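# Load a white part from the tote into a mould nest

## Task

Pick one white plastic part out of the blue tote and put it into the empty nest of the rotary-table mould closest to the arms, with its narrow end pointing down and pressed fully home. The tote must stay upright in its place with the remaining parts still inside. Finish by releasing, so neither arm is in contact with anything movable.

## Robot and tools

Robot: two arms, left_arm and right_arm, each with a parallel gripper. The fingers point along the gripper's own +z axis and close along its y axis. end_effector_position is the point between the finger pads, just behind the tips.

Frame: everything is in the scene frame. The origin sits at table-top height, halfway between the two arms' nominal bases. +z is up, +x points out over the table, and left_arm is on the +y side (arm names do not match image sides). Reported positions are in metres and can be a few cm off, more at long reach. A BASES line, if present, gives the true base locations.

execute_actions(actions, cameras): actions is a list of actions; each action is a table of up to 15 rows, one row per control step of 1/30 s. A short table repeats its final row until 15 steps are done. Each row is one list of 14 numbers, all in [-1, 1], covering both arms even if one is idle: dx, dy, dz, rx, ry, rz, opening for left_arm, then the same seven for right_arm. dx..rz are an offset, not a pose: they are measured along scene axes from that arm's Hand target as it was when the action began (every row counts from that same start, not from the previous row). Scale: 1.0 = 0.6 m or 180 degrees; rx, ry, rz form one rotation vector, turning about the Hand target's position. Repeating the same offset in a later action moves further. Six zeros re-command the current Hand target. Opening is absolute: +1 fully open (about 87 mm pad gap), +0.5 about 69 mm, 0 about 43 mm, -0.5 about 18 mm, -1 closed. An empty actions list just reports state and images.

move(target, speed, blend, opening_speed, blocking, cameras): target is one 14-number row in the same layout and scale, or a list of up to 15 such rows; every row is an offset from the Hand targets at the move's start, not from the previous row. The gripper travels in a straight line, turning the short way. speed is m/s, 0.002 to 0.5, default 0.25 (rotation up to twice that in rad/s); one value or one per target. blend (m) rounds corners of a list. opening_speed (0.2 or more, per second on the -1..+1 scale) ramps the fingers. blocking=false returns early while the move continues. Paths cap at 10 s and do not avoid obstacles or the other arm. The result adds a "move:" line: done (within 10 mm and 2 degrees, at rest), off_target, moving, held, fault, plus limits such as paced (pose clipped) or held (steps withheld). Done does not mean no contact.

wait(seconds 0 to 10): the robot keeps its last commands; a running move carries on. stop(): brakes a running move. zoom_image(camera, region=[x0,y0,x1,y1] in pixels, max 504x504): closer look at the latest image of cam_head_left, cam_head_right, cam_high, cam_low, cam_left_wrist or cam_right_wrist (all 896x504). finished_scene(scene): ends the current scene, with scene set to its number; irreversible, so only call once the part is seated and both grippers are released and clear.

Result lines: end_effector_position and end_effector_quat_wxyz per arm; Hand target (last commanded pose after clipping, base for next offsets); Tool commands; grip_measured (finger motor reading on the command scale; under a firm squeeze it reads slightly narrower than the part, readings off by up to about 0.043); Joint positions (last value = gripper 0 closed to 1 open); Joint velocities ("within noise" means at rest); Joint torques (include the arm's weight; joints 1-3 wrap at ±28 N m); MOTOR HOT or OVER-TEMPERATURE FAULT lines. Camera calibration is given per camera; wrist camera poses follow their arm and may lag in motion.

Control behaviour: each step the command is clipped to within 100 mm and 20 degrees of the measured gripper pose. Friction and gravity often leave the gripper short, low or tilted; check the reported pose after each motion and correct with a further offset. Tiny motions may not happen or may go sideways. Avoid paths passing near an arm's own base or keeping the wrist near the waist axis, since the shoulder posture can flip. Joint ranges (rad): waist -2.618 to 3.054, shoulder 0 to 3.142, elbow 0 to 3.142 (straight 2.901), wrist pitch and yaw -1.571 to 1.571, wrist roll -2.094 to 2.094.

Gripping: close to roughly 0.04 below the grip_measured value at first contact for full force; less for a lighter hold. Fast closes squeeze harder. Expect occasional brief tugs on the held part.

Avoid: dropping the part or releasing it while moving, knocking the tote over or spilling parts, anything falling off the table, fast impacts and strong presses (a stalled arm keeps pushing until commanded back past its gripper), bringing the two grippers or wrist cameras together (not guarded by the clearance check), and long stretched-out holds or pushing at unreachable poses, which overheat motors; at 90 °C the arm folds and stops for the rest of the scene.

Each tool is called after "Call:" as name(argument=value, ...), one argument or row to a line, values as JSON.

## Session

Call:
execute_actions(
  actions=[],
)

Call:
zoom_image(
  camera="cam_high",
  region=[160, 180, 340, 360],
)

Call:
zoom_image(
  camera="cam_high",
  region=[400, 220, 540, 340],
)

Scene clock: 0.00 s.
left_arm: end_effector_position=(+0.0654, +0.1408, +0.2191) grip_measured=+1.000 end_effector_quat_wxyz=(+0.104, +0.291, +0.951, -0.007) | right_arm: end_effector_position=(+0.1959, -0.1785, +0.2076) grip_measured=+0.985 end_effector_quat_wxyz=(-0.068, +0.964, -0.251, -0.061)
Joint positions: left_arm=[-1.358 1.263 1.325 -1.52 -0.176 -0.766 1] | right_arm=[0.771 1.571 1.516 -1.467 -0.177 -1.88 0.993]
Joint velocities: within noise
Joint torques (N m): no reading
Motor temperatures (°C): left_arm=[29 31 34 28 27 29 28] | right_arm=[30 40 33 28 27 28 31]
Heat: left arm: 34 °C; right arm: 40 °C.
Hand target: left_arm +0.0659, +0.1398, +0.2209; +0.107, +0.291, +0.951, -0.011 | right_arm +0.1968, -0.1774, +0.2119; -0.075, +0.964, -0.250, -0.058
Tool commands: left_gripper/opening=+1.0 right_gripper/opening=+1.0
camera_calibration:
cam_left_wrist: T_world_to_cam=[[-0.5517, -0.833166, -0.0382358, 0.158456], [-0.663127, 0.410378, 0.625981, -0.129835], [-0.505855, 0.370709, -0.7789, 0.286384], [0, 0, 0, 1]] pos_world=[0.146192, 0.0791363, 0.310397]
cam_right_wrist: T_world_to_cam=[[0.487418, 0.865487, 0.11557, 0.0310033], [0.632847, -0.441351, 0.636172, -0.309469], [0.601606, -0.236943, -0.762843, 0.139822], [0, 0, 0, 1]] pos_world=[0.0966168, -0.130287, 0.299954]

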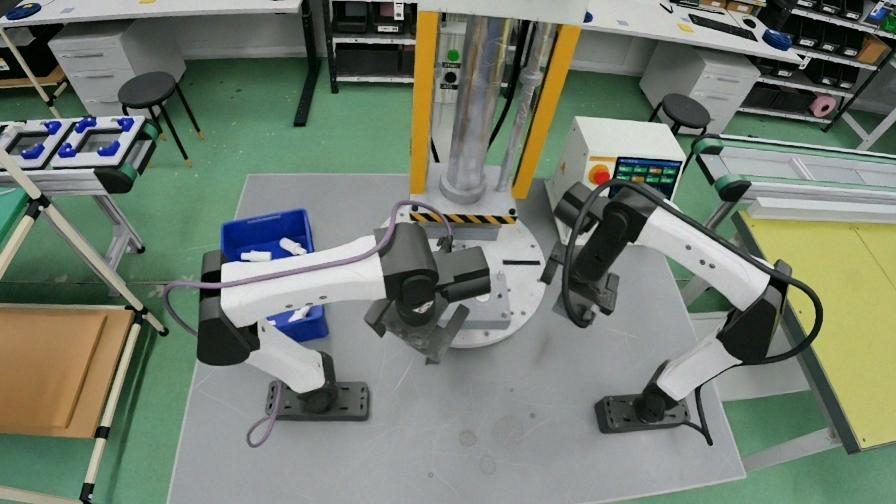

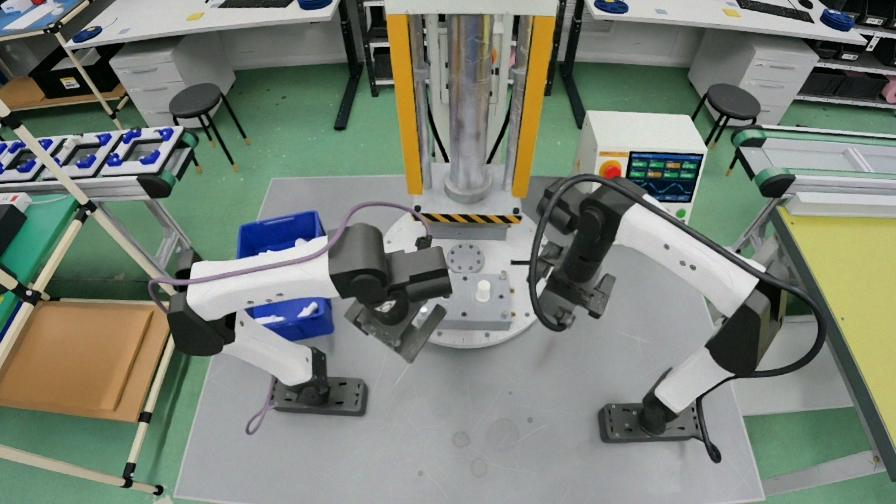

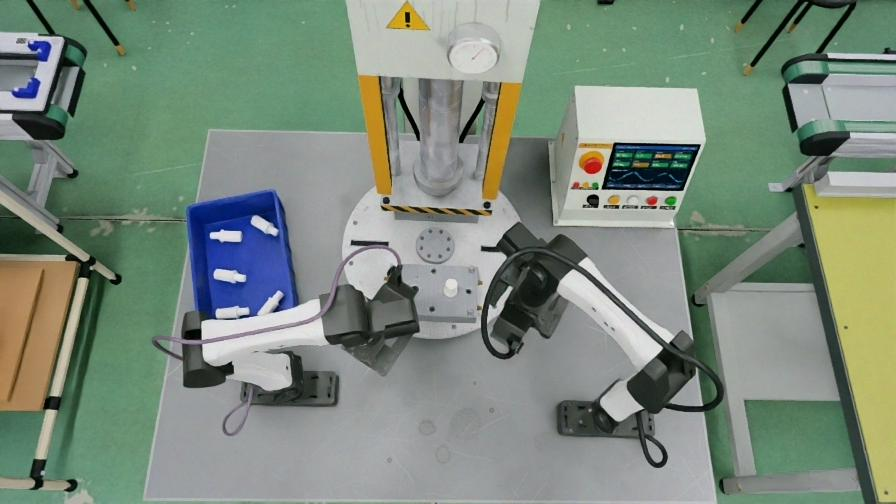

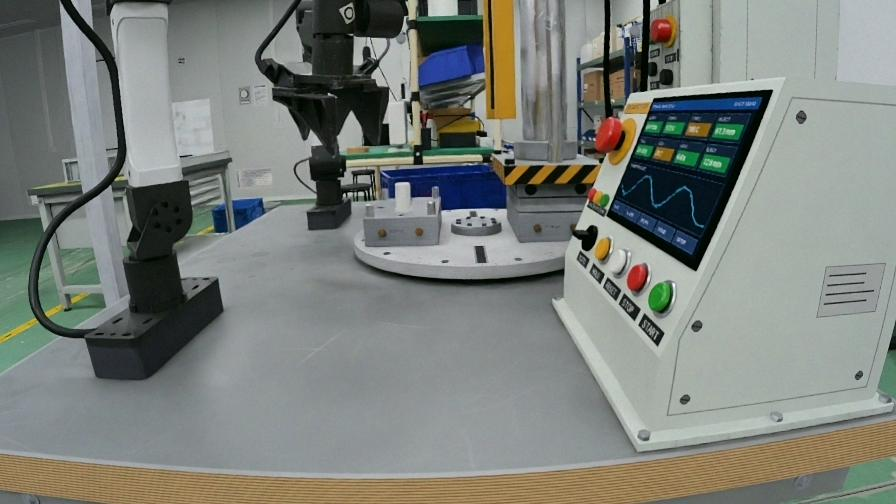

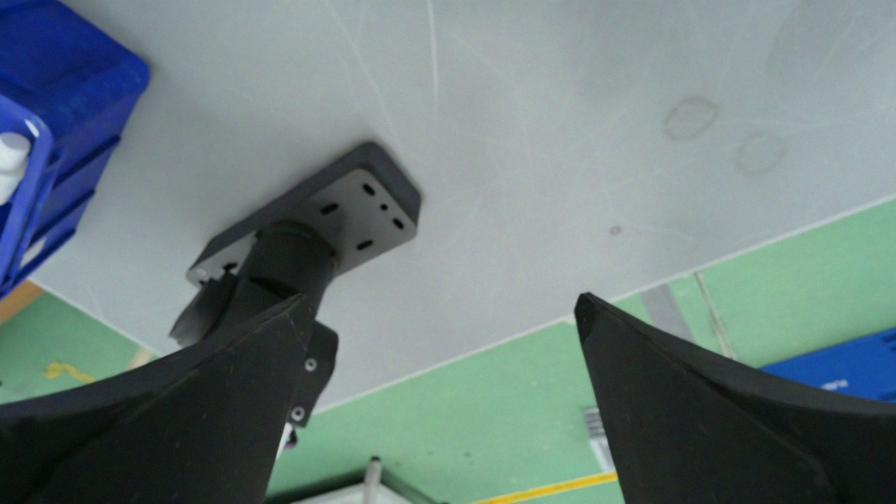

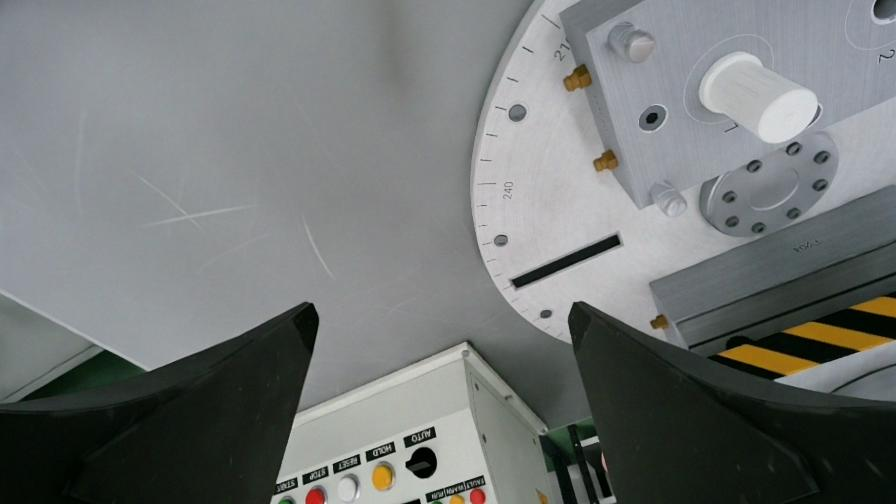

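Scaled by 2.800 from the camera's 896x504 image, which has a finer 1280x720 frame.

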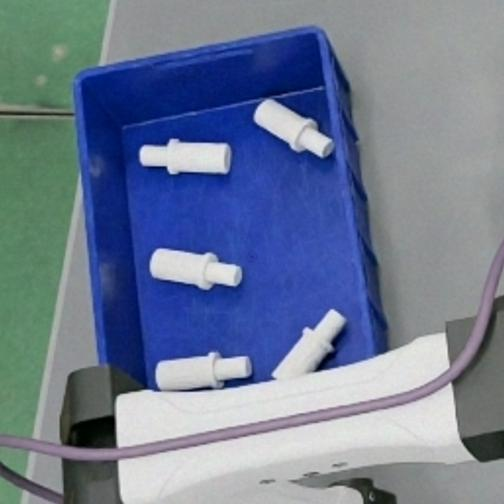

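Scaled by 3.600 from the camera's 896x504 image, which has a finer 1280x720 frame.

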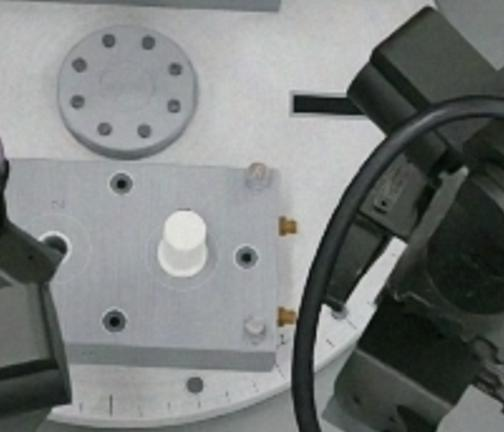

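Call:
move(
  target=[
    [0.33,0.13,0.07,0.0113,0.0679,0.1488,1,0.1,-0.25,0.1,0,0,0,1],
    [0.373,0.574,-0.10,0.0113,0.0679,0.1488,1,0.15,-0.4,0.1,0,0,0,1],
  ],
  blend=0.06,
  speed=0.2,
)

Call:
zoom_image(
  camera="cam_high",
  region=[160, 180, 340, 360],
)

Scene clock: 124.20 s.
left_arm: end_effector_position=(+0.2811, +0.4802, +0.1612) grip_measured=+1.000 end_effector_quat_wxyz=(-0.010, +0.058, +0.998, -0.002) | right_arm: end_effector_position=(+0.2850, -0.4145, +0.2683) grip_measured=+0.985 end_effector_quat_wxyz=(-0.009, +0.865, -0.493, +0.090)
Joint positions: left_arm=[0.503 1.831 1.625 -1.385 -0.008 0.607 1] | right_arm=[0.046 1.548 1.69 -1.548 0.078 -2.089 0.993]
Joint velocities: within noise
Joint torques (N m): left_arm=[0.83 -6.6 9.43 0.44 0.22 0.09] | right_arm=[-0.64 -3.77 7.73 0.45 0.12 -0.11]
Motor temperatures (°C): left_arm=[29 31 41 28 27 29 28] | right_arm=[30 44 38 28 27 28 31]
Heat: left arm: 41 °C; right arm: 44 °C.
Hand target: left_arm +0.2897, +0.4843, +0.1610; +0.000, +0.062, +0.998, +0.000 | right_arm +0.2868, -0.4174, +0.2719; -0.047, +0.932, -0.361, +0.007
Off the commanded pose: left_arm 0.010 m, 1 deg | right_arm 0.005 m, 35 deg; orientation clipped.
joint sent to its limit (right arm) — joint 4 (wrist pitch), lower limit; joint 6 (wrist roll), lower limit. The joint targets are off in orientation, not in position.
move: off_target (right_arm); limits=paced
camera_calibration:
cam_left_wrist: T_world_to_cam=[[-0.109685, -0.993885, 0.0127483, 0.502727], [-0.615919, 0.0780279, 0.783936, 0.0309853], [-0.780136, 0.0781338, -0.620711, 0.416672], [0, 0, 0, 1]] pos_world=[0.399287, 0.464679, 0.227934]
cam_right_wrist: T_world_to_cam=[[0.846068, 0.520118, 0.11682, -0.060951], [0.199832, -0.512617, 0.83504, -0.468123], [0.494203, -0.683155, -0.537645, -0.138192], [0, 0, 0, 1]] pos_world=[0.21341, -0.302673, 0.323723]

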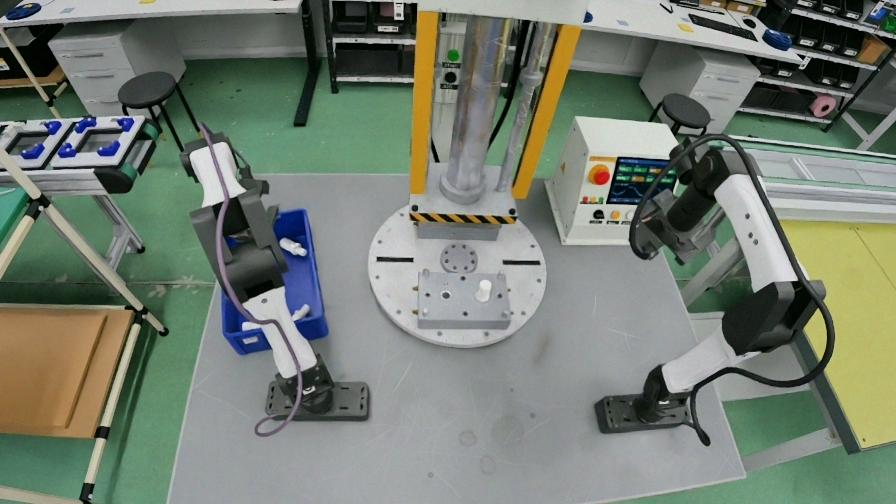

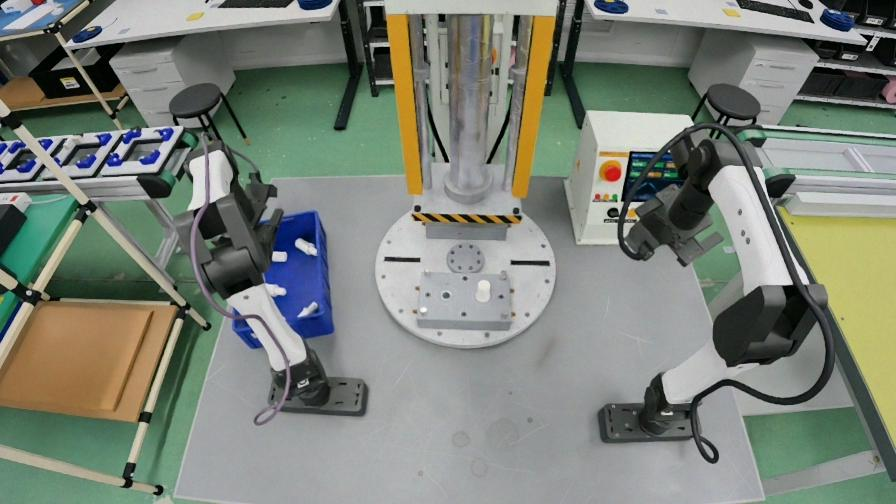

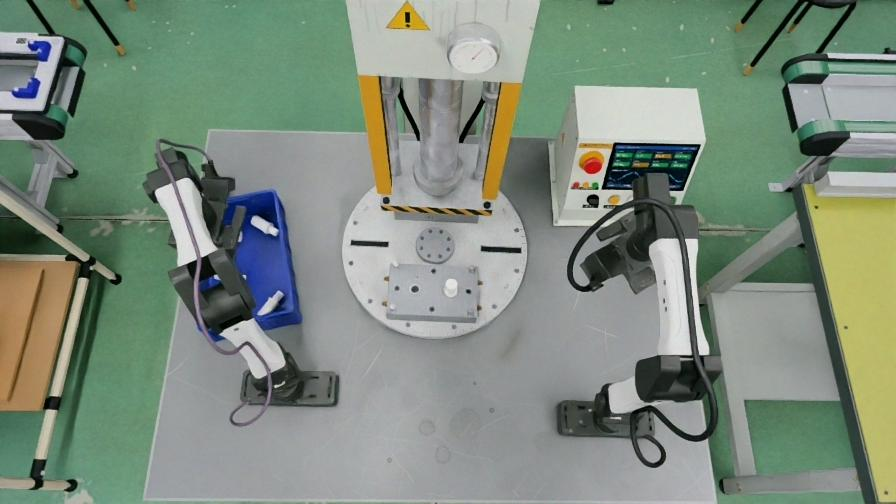

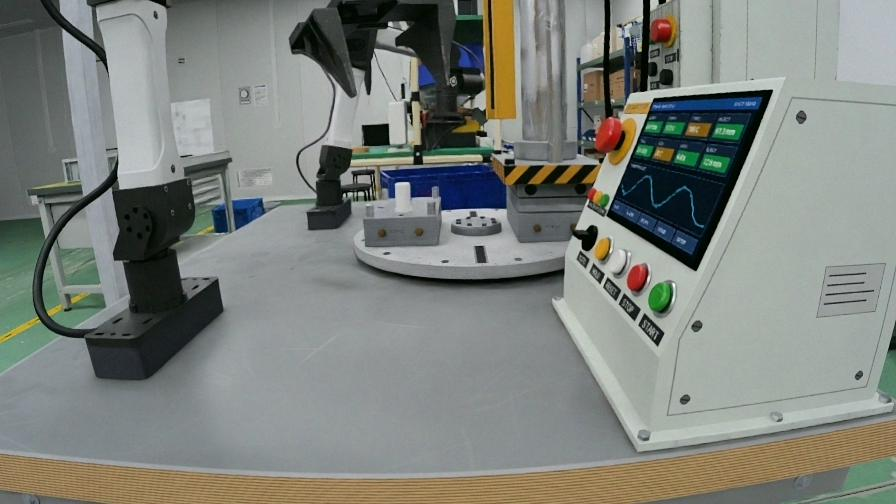

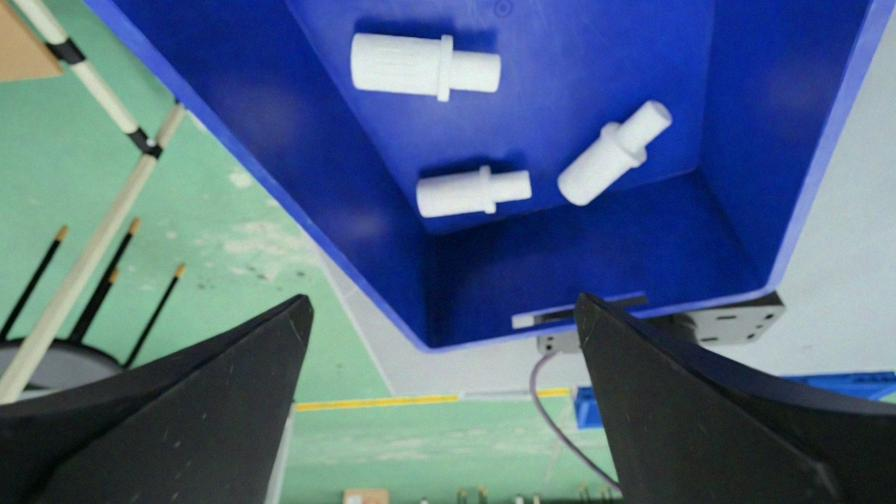

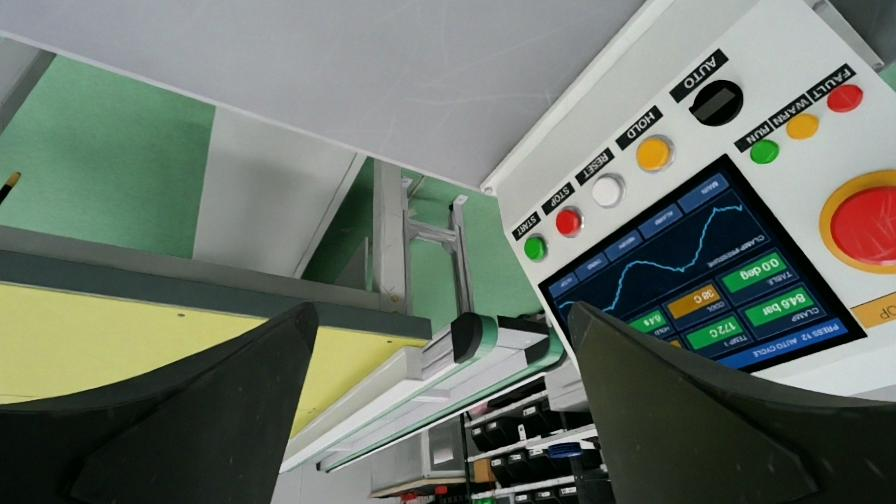

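Scaled by 2.800 from the camera's 896x504 image, which has a finer 1280x720 frame.

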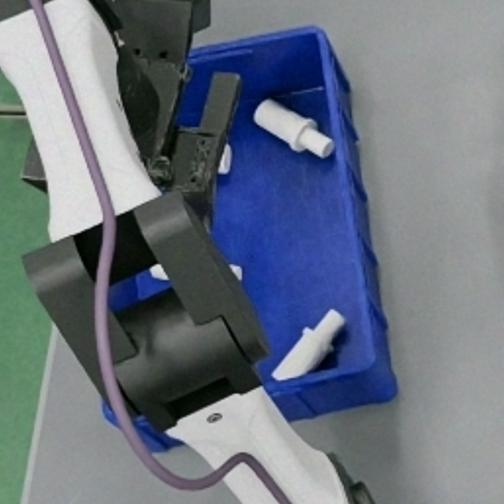

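Call:
move(
  target=[-0.011,-0.004,-0.10,0,0,-0.022,1,0,0,0,0,0,0,1],
  speed=0.15,
  cameras=["cam_left_wrist","cam_high"],
)

Scene clock: 193.23 s.
left_arm: end_effector_position=(+0.2818, +0.4831, +0.1044) grip_measured=+1.000 end_effector_quat_wxyz=(-0.002, +0.091, +0.996, +0.003) | right_arm: end_effector_position=(+0.2850, -0.4145, +0.2683) grip_measured=+0.985 end_effector_quat_wxyz=(-0.008, +0.865, -0.493, +0.090)
Joint positions: left_arm=[0.503 1.831 1.402 -1.142 -0.008 0.673 1] | right_arm=[0.046 1.548 1.69 -1.548 0.078 -2.089 0.993]
Joint velocities: within noise
Joint torques (N m): left_arm=[0.51 -7.62 6.12 0.47 0.22 0.1] | right_arm=[-0.59 -3.75 7.82 0.49 0.11 -0.11]
Motor temperatures (°C): left_arm=[29 37 41 28 27 29 28] | right_arm=[29 42 42 28 27 28 31]
Heat: left arm: 41 °C; right arm: 42 °C.
Hand target: left_arm +0.2830, +0.4819, +0.1009; +0.000, +0.097, +0.995, +0.000 | right_arm +0.2868, -0.4174, +0.2719; -0.047, +0.931, -0.361, +0.007
Off the commanded pose: left_arm 0.004 m, 1 deg | right_arm 0.005 m, 20 deg; orientation clipped.
joint sent to its limit (right arm) — joint 4 (wrist pitch), lower limit; joint 6 (wrist roll), lower limit. The joint targets are off in orientation, not in position.
move: off_target (right_arm); limits=paced
camera_calibration:
cam_left_wrist: T_world_to_cam=[[-0.175115, -0.984545, 0.00230064, 0.521434], [-0.622646, 0.112556, 0.774367, 0.0619525], [-0.762658, 0.134171, -0.632733, 0.351041], [0, 0, 0, 1]] pos_world=[0.39761, 0.459303, 0.172942]
Images, in order (width x height): cam_high 896x504, cam_left_wrist 896x504.

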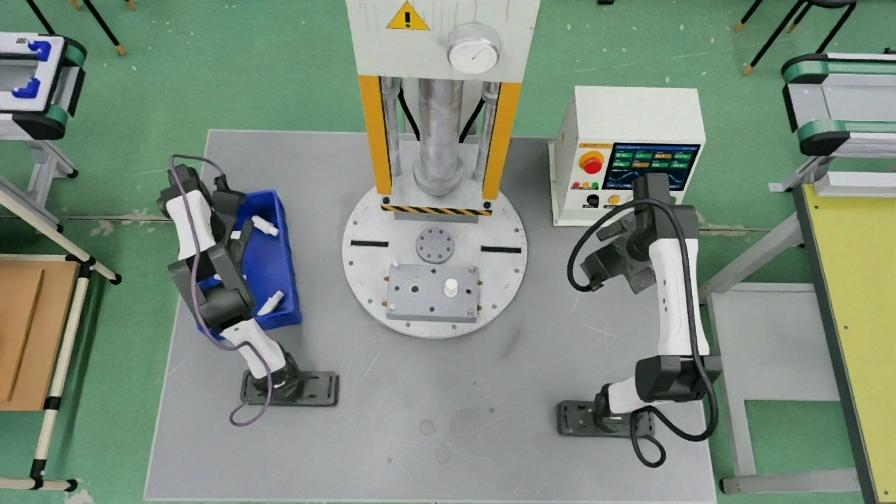

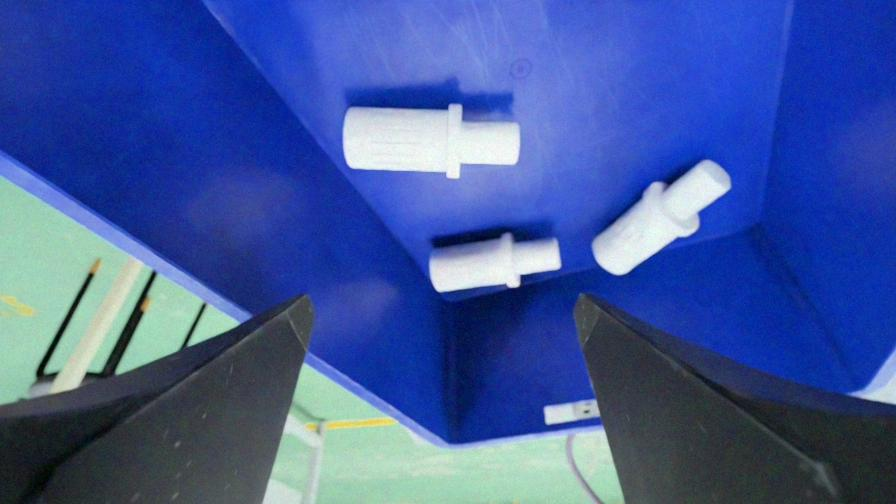

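Call:
move(
  target=[0.004,0.024,0.015,0,0,-0.415,1,0,0,0,0,0,0,1],
  speed=0.4,
  cameras=["cam_left_wrist","cam_high"],
)

Scene clock: 235.33 s.
left_arm: end_effector_position=(+0.2867, +0.4959, +0.1049) grip_measured=+1.000 end_effector_quat_wxyz=(-0.007, +0.680, +0.733, -0.009) | right_arm: end_effector_position=(+0.2850, -0.4145, +0.2683) grip_measured=+0.985 end_effector_quat_wxyz=(-0.008, +0.865, -0.493, +0.090)
Joint positions: left_arm=[0.493 1.706 1.252 -1.14 -0.008 1.976 1] | right_arm=[0.046 1.548 1.69 -1.548 0.078 -2.089 0.993]
Joint velocities: within noise
Joint torques (N m): left_arm=[1.35 -8.72 5.83 0.22 0.26 0.09] | right_arm=[-0.68 -3.77 7.83 0.48 0.12 -0.08]
Motor temperatures (°C): left_arm=[29 39 40 28 27 29 28] | right_arm=[29 42 42 28 27 28 31]
Heat: left arm: 40 °C; right arm: 42 °C.
Hand target: left_arm +0.2854, +0.4962, +0.1099; +0.000, +0.681, +0.733, +0.000 | right_arm +0.2868, -0.4174, +0.2719; -0.047, +0.931, -0.361, +0.007
Off the commanded pose: left_arm 0.005 m, 1 deg | right_arm 0.005 m, 20 deg; orientation clipped.
joint sent to its limit (right arm) — joint 4 (wrist pitch), lower limit; joint 6 (wrist roll), lower limit. The joint targets are off in orientation, not in position.
move: off_target (right_arm); limits=paced
camera_calibration:
cam_left_wrist: T_world_to_cam=[[-0.996213, -0.0810796, 0.0313867, 0.319199], [-0.0276907, 0.638096, 0.769459, -0.367419], [-0.0824151, 0.765676, -0.637925, -0.154305], [0, 0, 0, 1]] pos_world=[0.295099, 0.378476, 0.17426]
Images, in order (width x height): cam_high 896x504, cam_left_wrist 896x504.

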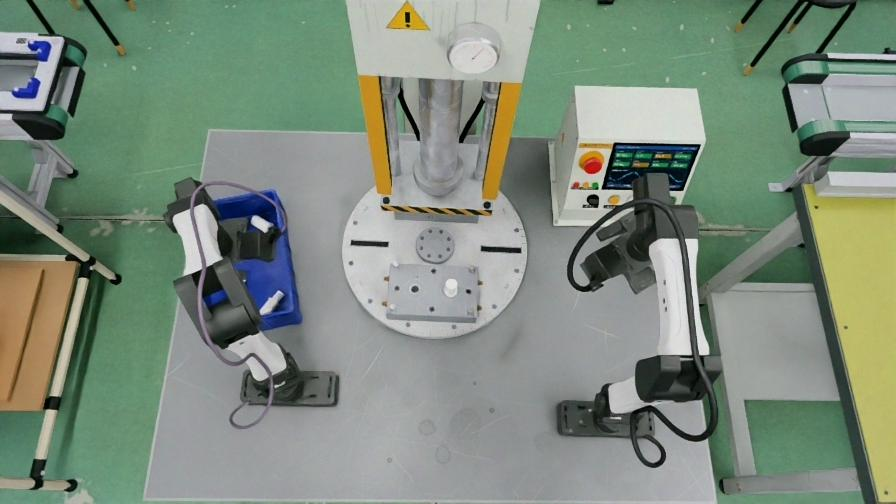

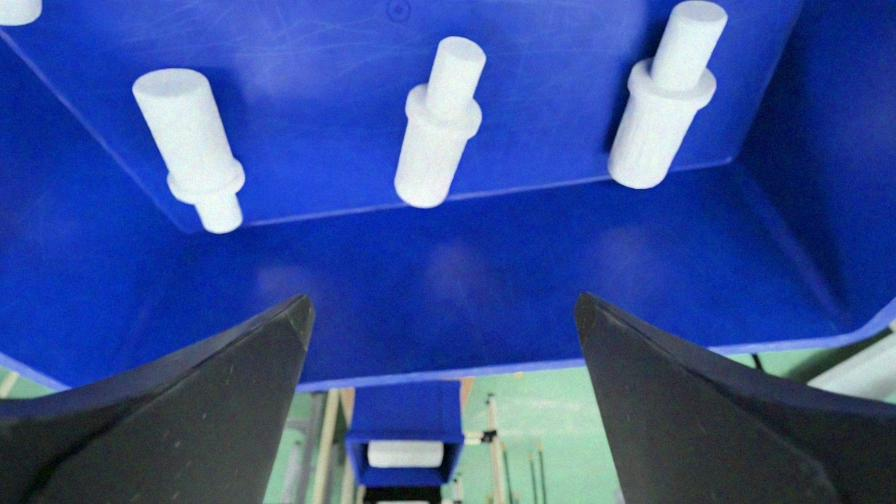

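Call:
move(
  target=[0,0.002,-0.152,0,0,0,1,0,0,0,0,0,0,1],
  speed=0.12,
  cameras=["cam_left_wrist"],
)

Call:
execute_actions(
  actions=[],
  cameras=[],
)

Scene clock: 244.53 s.
left_arm: end_effector_position=(+0.2893, +0.4981, +0.0271) grip_measured=+1.000 end_effector_quat_wxyz=(+0.003, +0.680, +0.733, +0.009) | right_arm: end_effector_position=(+0.2850, -0.4145, +0.2683) grip_measured=+0.985 end_effector_quat_wxyz=(-0.008, +0.865, -0.493, +0.090)
Joint positions: left_arm=[0.499 1.789 1.019 -0.78 0 1.982 1] | right_arm=[0.046 1.548 1.69 -1.548 0.078 -2.089 0.993]
Joint velocities: within noise
Joint torques (N m): left_arm=[1.09 -5.3 5.23 0.34 0.19 0.08] | right_arm=[-0.53 -3.71 7.9 0.49 0.1 -0.11]
Motor temperatures (°C): left_arm=[29 38 40 28 27 29 28] | right_arm=[29 41 43 28 27 28 31]
Heat: left arm: 40 °C; right arm: 43 °C.
Hand target: left_arm +0.2855, +0.4974, +0.0187; +0.001, +0.681, +0.733, +0.000 | right_arm +0.2868, -0.4174, +0.2719; -0.047, +0.931, -0.361, +0.007
Off the commanded pose: left_arm 0.009 m, 1 deg | right_arm 0.005 m, 20 deg; orientation clipped.
joint sent to its limit (right arm) — joint 4 (wrist pitch), lower limit; joint 6 (wrist roll), lower limit. The joint targets are off in orientation, not in position.
move: off_target (right_arm); limits=paced
camera_calibration:
cam_left_wrist: T_world_to_cam=[[-0.996574, -0.0819817, -0.0108942, 0.326156], [-0.0601388, 0.62794, 0.775934, -0.294652], [-0.0567715, 0.773931, -0.63072, -0.217105], [0, 0, 0, 1]] pos_world=[0.294993, 0.379787, 0.0952518]
Images, in order (width x height): cam_left_wrist 896x504.

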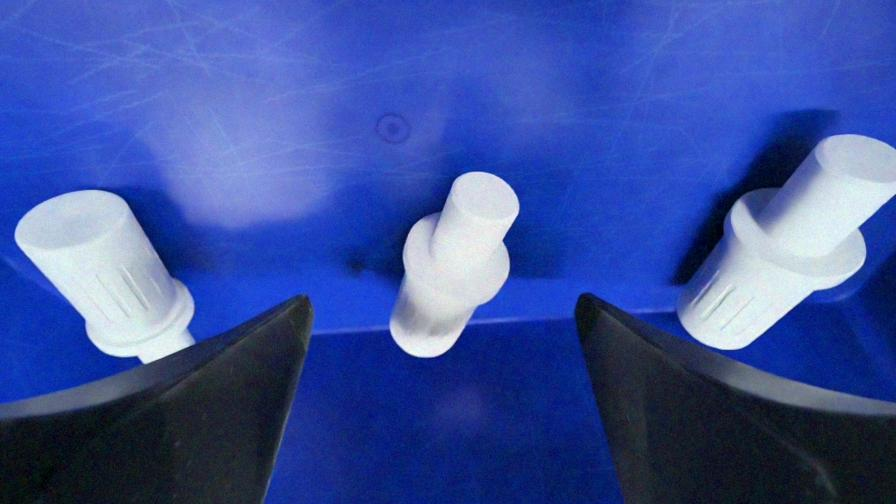

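Scene clock: 244.53 s.
left_arm: end_effector_position=(+0.2893, +0.4981, +0.0271) grip_measured=+1.000 end_effector_quat_wxyz=(+0.003, +0.680, +0.733, +0.009) | right_arm: end_effector_position=(+0.2850, -0.4145, +0.2683) grip_measured=+0.985 end_effector_quat_wxyz=(-0.008, +0.865, -0.493, +0.090)
Joint positions: left_arm=[0.499 1.789 1.019 -0.78 0 1.982 1] | right_arm=[0.046 1.548 1.69 -1.548 0.078 -2.089 0.993]
Joint velocities: within noise
Joint torques (N m): left_arm=[1.09 -5.3 5.23 0.34 0.19 0.08] | right_arm=[-0.53 -3.71 7.9 0.49 0.1 -0.11]
Motor temperatures (°C): left_arm=[29 38 40 28 27 29 28] | right_arm=[29 41 43 28 27 28 31]
Heat: left arm: 40 °C; right arm: 43 °C.
Hand target: left_arm +0.2855, +0.4974, +0.0187; +0.001, +0.681, +0.733, +0.000 | right_arm +0.2868, -0.4174, +0.2719; -0.047, +0.931, -0.361, +0.007
Tool commands: left_gripper/opening=+1.0 right_gripper/opening=+1.0
Off the commanded pose: left_arm 0.009 m, 1 deg | right_arm 0.005 m, 20 deg; orientation clipped.
No camera images: "cameras" was empty.

Call:
move(
  target=[-0.003,0.001,-0.013,0,0,0,1,0,0,0,0,0,0,1],
  speed=0.05,
  cameras=[],
)

Call:
move(
  target=[0,0,0,0,0,0,-0.5,0,0,0,0,0,0,1],
  opening_speed=0.7,
  cameras=["cam_left_wrist"],
)

Scene clock: 249.37 s.
left_arm: end_effector_position=(+0.2883, +0.4975, +0.0190) grip_measured=+1.000 end_effector_quat_wxyz=(+0.003, +0.681, +0.732, +0.009) | right_arm: end_effector_position=(+0.2850, -0.4145, +0.2683) grip_measured=+0.985 end_effector_quat_wxyz=(-0.008, +0.865, -0.493, +0.090)
Joint positions: left_arm=[0.499 1.802 0.998 -0.747 0 1.985 1] | right_arm=[0.046 1.548 1.69 -1.548 0.078 -2.089 0.993]
Joint velocities: within noise
Joint torques (N m): left_arm=[1.47 -5.34 5.19 0.36 0.19 0.09] | right_arm=[-0.57 -3.82 7.86 0.48 0.14 -0.11]
Motor temperatures (°C): left_arm=[29 38 40 28 27 29 28] | right_arm=[29 41 43 28 27 28 31]
Heat: left arm: 40 °C; right arm: 43 °C.
Hand target: left_arm +0.2837, +0.4980, +0.0108; +0.001, +0.681, +0.733, +0.000 | right_arm +0.2868, -0.4174, +0.2719; -0.047, +0.931, -0.361, +0.007
Off the commanded pose: left_arm 0.009 m, 1 deg | right_arm 0.005 m, 20 deg; orientation clipped.
joint sent to its limit (right arm) — joint 4 (wrist pitch), lower limit; joint 6 (wrist roll), lower limit. The joint targets are off in orientation, not in position.
move: off_target (right_arm); limits=paced
No camera images: "cameras" was empty.

Scene clock: 251.73 s.
left_arm: end_effector_position=(+0.2886, +0.4976, +0.0190) grip_measured=-0.335 end_effector_quat_wxyz=(+0.003, +0.681, +0.732, +0.010) | right_arm: end_effector_position=(+0.2850, -0.4145, +0.2683) grip_measured=+0.985 end_effector_quat_wxyz=(-0.008, +0.865, -0.493, +0.090)
Joint positions: left_arm=[0.499 1.802 0.998 -0.746 0 1.985 0.333] | right_arm=[0.046 1.548 1.69 -1.548 0.078 -2.089 0.993]
Joint velocities: within noise
Joint torques (N m): left_arm=[1.47 -5.31 5.23 0.35 0.19 0.1] | right_arm=[-0.73 -3.75 7.8 0.46 0.13 -0.06]
Motor temperatures (°C): left_arm=[29 38 40 28 27 29 28] | right_arm=[29 41 43 28 27 28 31]
Heat: left arm: 40 °C; right arm: 43 °C.
Hand target: left_arm +0.2837, +0.4980, +0.0108; +0.001, +0.681, +0.733, +0.000 | right_arm +0.2868, -0.4174, +0.2719; -0.047, +0.931, -0.361, +0.007
Off the commanded pose: left_arm 0.010 m, 1 deg | right_arm 0.005 m, 20 deg; orientation clipped.
joint sent to its limit (right arm) — joint 4 (wrist pitch), lower limit; joint 6 (wrist roll), lower limit. The joint targets are off in orientation, not in position.
move: off_target (right_arm); limits=paced
camera_calibration:
cam_left_wrist: T_world_to_cam=[[-0.996816, -0.078938, -0.0112203, 0.323816], [-0.0584622, 0.62794, 0.776063, -0.288632], [-0.0542152, 0.774248, -0.630556, -0.22277], [0, 0, 0, 1]] pos_world=[0.293833, 0.379284, 0.0871607]
Images, in order (width x height): cam_left_wrist 896x504.

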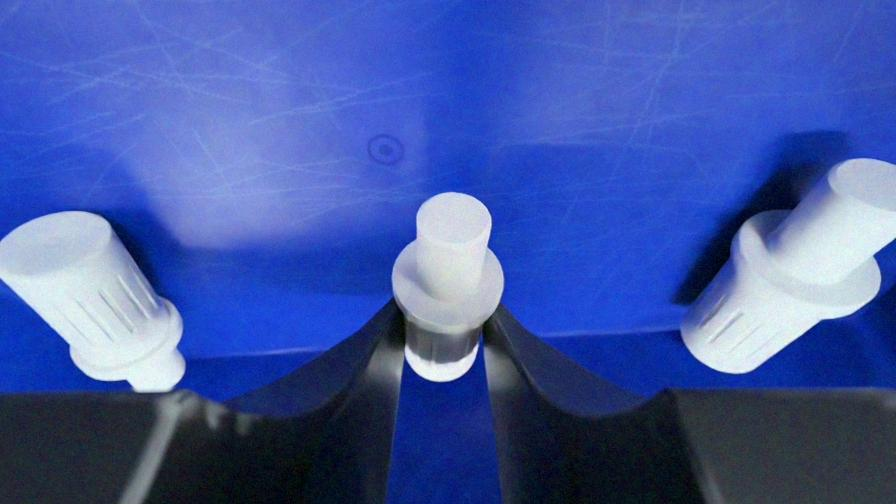

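Call:
move(
  target=[0,-0.03,0.24,0,0,0,-0.5,0,0,0,0,0,0,1],
  speed=0.15,
  cameras=["cam_left_wrist","cam_low","cam_high"],
)

Scene clock: 294.57 s.
left_arm: end_effector_position=(+0.2813, +0.4819, +0.1441) grip_measured=-0.335 end_effector_quat_wxyz=(-0.005, +0.681, +0.732, -0.011) | right_arm: end_effector_position=(+0.2850, -0.4145, +0.2683) grip_measured=+0.985 end_effector_quat_wxyz=(-0.008, +0.865, -0.493, +0.090)
Joint positions: left_arm=[0.462 1.644 1.343 -1.293 -0.002 1.947 0.333] | right_arm=[0.046 1.548 1.69 -1.548 0.078 -2.089 0.993]
Joint velocities: within noise
Joint torques (N m): left_arm=[0.06 -7.65 9.05 -0.01 0.21 -0.07] | right_arm=[-0.57 -3.73 7.92 0.44 0.12 -0.1]
Motor temperatures (°C): left_arm=[29 36 39 28 27 29 29] | right_arm=[29 41 43 28 27 28 31]
Heat: left arm: 39 °C; right arm: 43 °C.
Hand target: left_arm +0.2837, +0.4800, +0.1549; +0.001, +0.681, +0.733, +0.000 | right_arm +0.2868, -0.4174, +0.2719; -0.047, +0.931, -0.361, +0.007
Off the commanded pose: left_arm 0.011 m, 1 deg | right_arm 0.005 m, 20 deg; orientation clipped.
joint sent to its limit (right arm) — joint 4 (wrist pitch), lower limit; joint 6 (wrist roll), lower limit. The joint targets are off in orientation, not in position.
move: off_target (left_arm, right_arm); limits=paced
camera_calibration:
cam_left_wrist: T_world_to_cam=[[-0.996398, -0.0791497, 0.0304287, 0.310694], [-0.0275944, 0.641959, 0.766242, -0.390333], [-0.0801818, 0.762643, -0.641831, -0.117632], [0, 0, 0, 1]] pos_world=[0.289372, 0.36488, 0.214136]
Images, in order (width x height): cam_high 896x504, cam_low 896x504, cam_left_wrist 896x504.

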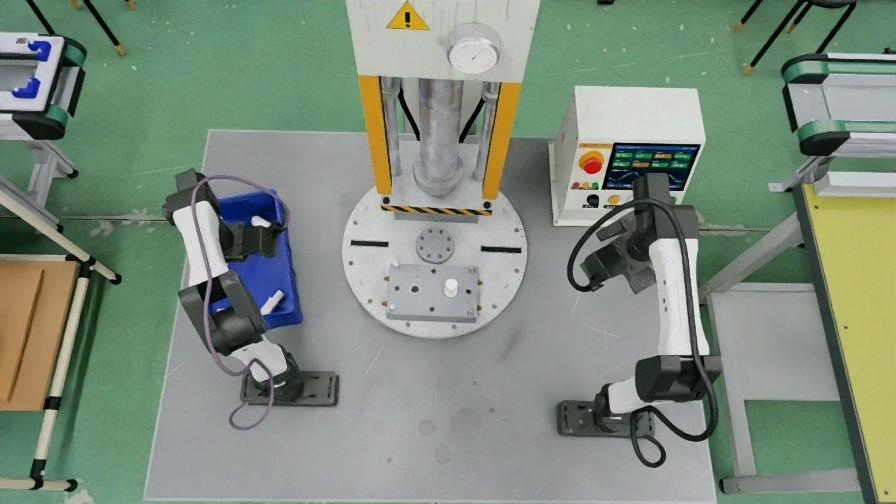

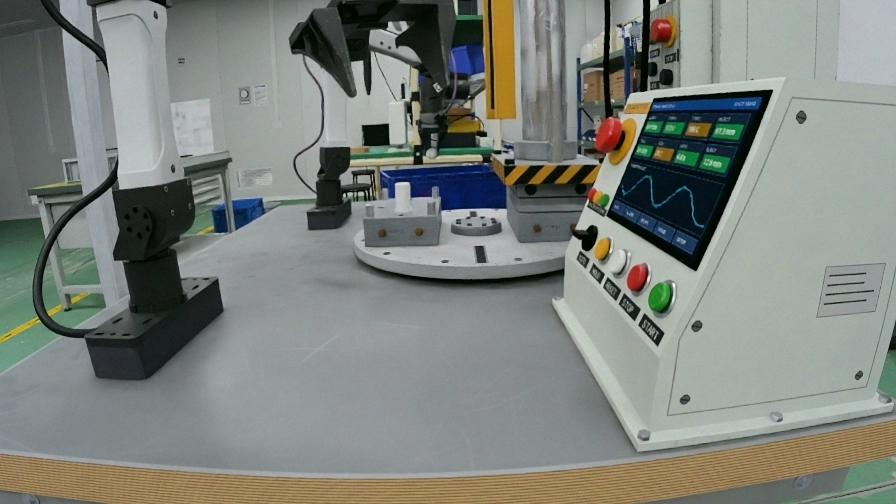

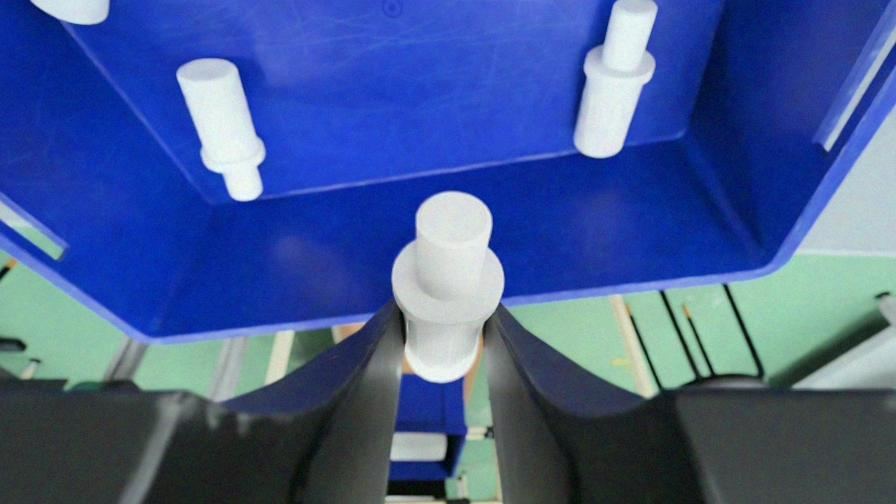

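Call:
move(
  target=[
    [-0.05,-0.1,0.02,0,0,-0.05,-0.5,0,0,0,0,0,0,1],
    [-0.173,-0.467,0.025,0,0,-0.328,-0.5,0,0,0,0,0,0,1],
  ],
  speed=0.3,
  blend=0.03,
  cameras=["cam_left_wrist","cam_high"],
)

Scene clock: 305.20 s.
left_arm: end_effector_position=(+0.1778, +0.2055, +0.1656) grip_measured=-0.335 end_effector_quat_wxyz=(-0.006, +0.953, +0.302, -0.002) | right_arm: end_effector_position=(+0.2850, -0.4145, +0.2683) grip_measured=+0.985 end_effector_quat_wxyz=(-0.008, +0.865, -0.493, +0.090)
Joint positions: left_arm=[-0.849 1.222 1.064 -1.426 -0.002 1.667 0.333] | right_arm=[0.046 1.548 1.69 -1.548 0.078 -2.089 0.993]
Joint velocities: within noise
Joint torques (N m): left_arm=[0.05 -2.07 9.42 0.22 0.22 -0.07] | right_arm=[-0.61 -3.77 7.84 0.46 0.13 -0.08]
Motor temperatures (°C): left_arm=[29 36 41 28 27 29 29] | right_arm=[29 41 44 28 27 28 31]
Heat: left arm: 41 °C; right arm: 44 °C.
Hand target: left_arm +0.1799, +0.1999, +0.1699; +0.000, +0.953, +0.302, +0.000 | right_arm +0.2868, -0.4174, +0.2719; -0.047, +0.931, -0.361, +0.007
Off the commanded pose: left_arm 0.007 m, 1 deg | right_arm 0.005 m, 20 deg; orientation clipped.
joint sent to its limit (right arm) — joint 4 (wrist pitch), lower limit; joint 6 (wrist roll), lower limit. The joint targets are off in orientation, not in position.
move: off_target (right_arm); limits=paced
camera_calibration:
cam_left_wrist: T_world_to_cam=[[-0.580787, 0.813789, 0.0208181, -0.0707224], [0.527295, 0.356592, 0.771235, -0.272942], [0.620199, 0.4589, -0.63621, 0.0356516], [0, 0, 0, 1]] pos_world=[0.080735, 0.138521, 0.234657]
Images, in order (width x height): cam_high 896x504, cam_left_wrist 896x504.

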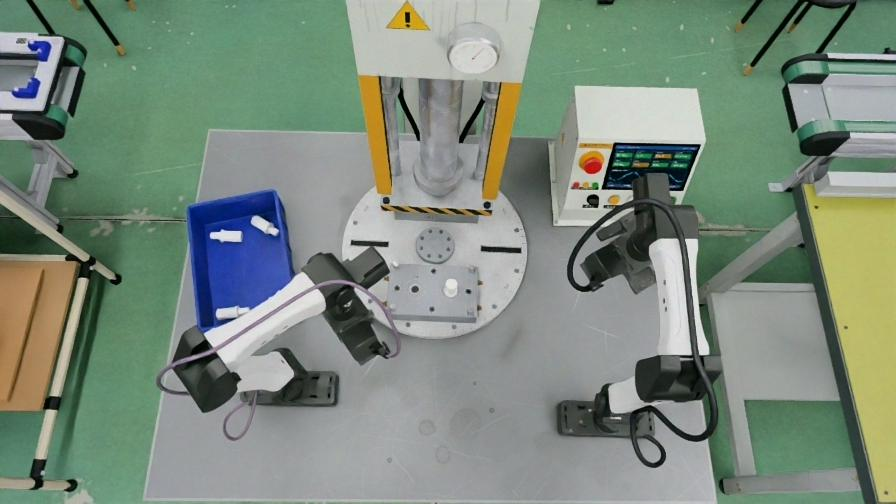

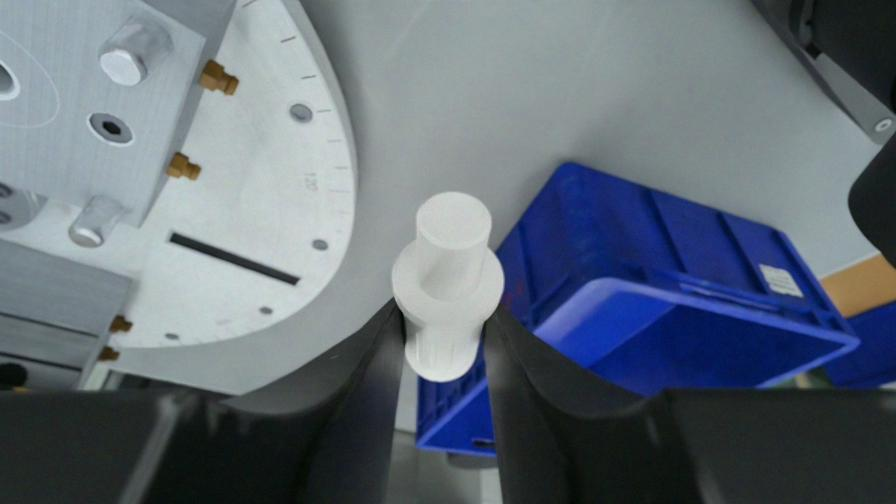

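Call:
move(
  target=[-0.015,0,-0.21,0,0,0,-0.5,0,0,0,0,0,0,1],
  speed=0.15,
  cameras=["cam_left_wrist"],
)

Scene clock: 315.23 s.
left_arm: end_effector_position=(+0.1733, +0.1997, +0.0483) grip_measured=-0.335 end_effector_quat_wxyz=(+0.004, +0.953, +0.302, +0.003) | right_arm: end_effector_position=(+0.2850, -0.4145, +0.2683) grip_measured=+0.985 end_effector_quat_wxyz=(-0.008, +0.865, -0.493, +0.090)
Joint positions: left_arm=[-0.888 1.288 0.631 -0.904 -0.002 1.627 0.333] | right_arm=[0.046 1.548 1.69 -1.548 0.078 -2.089 0.993]
Joint velocities: within noise
Joint torques (N m): left_arm=[0.09 -2.1 5.74 0.4 0.21 -0.06] | right_arm=[-0.61 -3.82 7.75 0.48 0.12 -0.11]
Motor temperatures (°C): left_arm=[29 35 41 28 27 29 29] | right_arm=[29 41 44 28 27 28 31]
Heat: left arm: 41 °C; right arm: 44 °C.
Hand target: left_arm +0.1709, +0.1998, +0.0439; +0.001, +0.953, +0.302, +0.000 | right_arm +0.2868, -0.4174, +0.2719; -0.047, +0.931, -0.361, +0.007
Off the commanded pose: left_arm 0.005 m, 1 deg | right_arm 0.005 m, 20 deg; orientation clipped.
joint sent to its limit (right arm) — joint 4 (wrist pitch), lower limit; joint 6 (wrist roll), lower limit. The joint targets are off in orientation, not in position.
move: off_target (right_arm); limits=paced
camera_calibration:
cam_left_wrist: T_world_to_cam=[[-0.581237, 0.813731, -0.00245624, -0.0649623], [0.515657, 0.370658, 0.772471, -0.178942], [0.629494, 0.447722, -0.635046, -0.0330086], [0, 0, 0, 1]] pos_world=[0.075293, 0.133967, 0.117106]
Images, in order (width x height): cam_left_wrist 896x504.

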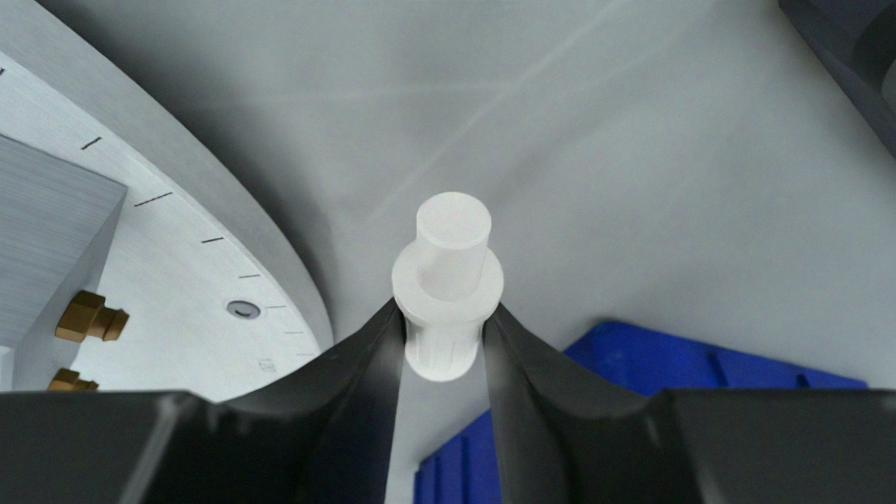

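Call:
move(
  target=[-0.008,0.004,-0.043,0,0,0,-0.5,0,0,0,0,0,0,1],
  speed=0.06,
  cameras=["cam_left_wrist"],
)

Scene clock: 322.70 s.
left_arm: end_effector_position=(+0.1689, +0.2017, +0.0223) grip_measured=-0.335 end_effector_quat_wxyz=(+0.005, +0.953, +0.302, +0.003) | right_arm: end_effector_position=(+0.2850, -0.4145, +0.2683) grip_measured=+0.985 end_effector_quat_wxyz=(-0.008, +0.865, -0.493, +0.090)
Joint positions: left_arm=[-0.901 1.33 0.544 -0.775 -0.002 1.615 0.333] | right_arm=[0.046 1.548 1.69 -1.548 0.078 -2.089 0.993]
Joint velocities: within noise
Joint torques (N m): left_arm=[0.01 -2.13 5.38 0.4 0.21 -0.07] | right_arm=[-0.62 -3.69 7.79 0.48 0.13 -0.1]
Motor temperatures (°C): left_arm=[29 35 40 28 27 29 29] | right_arm=[29 41 44 28 27 28 31]
Heat: left arm: 40 °C; right arm: 44 °C.
Hand target: left_arm +0.1661, +0.2022, +0.0181; +0.000, +0.953, +0.302, +0.000 | right_arm +0.2868, -0.4174, +0.2719; -0.047, +0.931, -0.361, +0.007
Off the commanded pose: left_arm 0.005 m, 1 deg | right_arm 0.005 m, 20 deg; orientation clipped.
joint sent to its limit (right arm) — joint 4 (wrist pitch), lower limit; joint 6 (wrist roll), lower limit. The joint targets are off in orientation, not in position.
move: off_target (right_arm); limits=paced
camera_calibration:
cam_left_wrist: T_world_to_cam=[[-0.581236, 0.813731, -0.00248424, -0.0691945], [0.515725, 0.370733, 0.772389, -0.157345], [0.629438, 0.44766, -0.635144, -0.047631], [0, 0, 0, 1]] pos_world=[0.0709092, 0.135961, 0.0911074]
Images, in order (width x height): cam_left_wrist 896x504.

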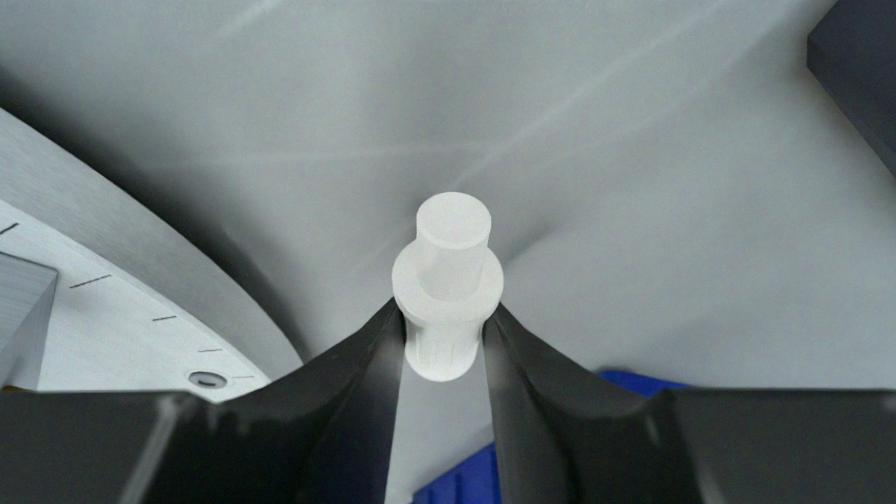

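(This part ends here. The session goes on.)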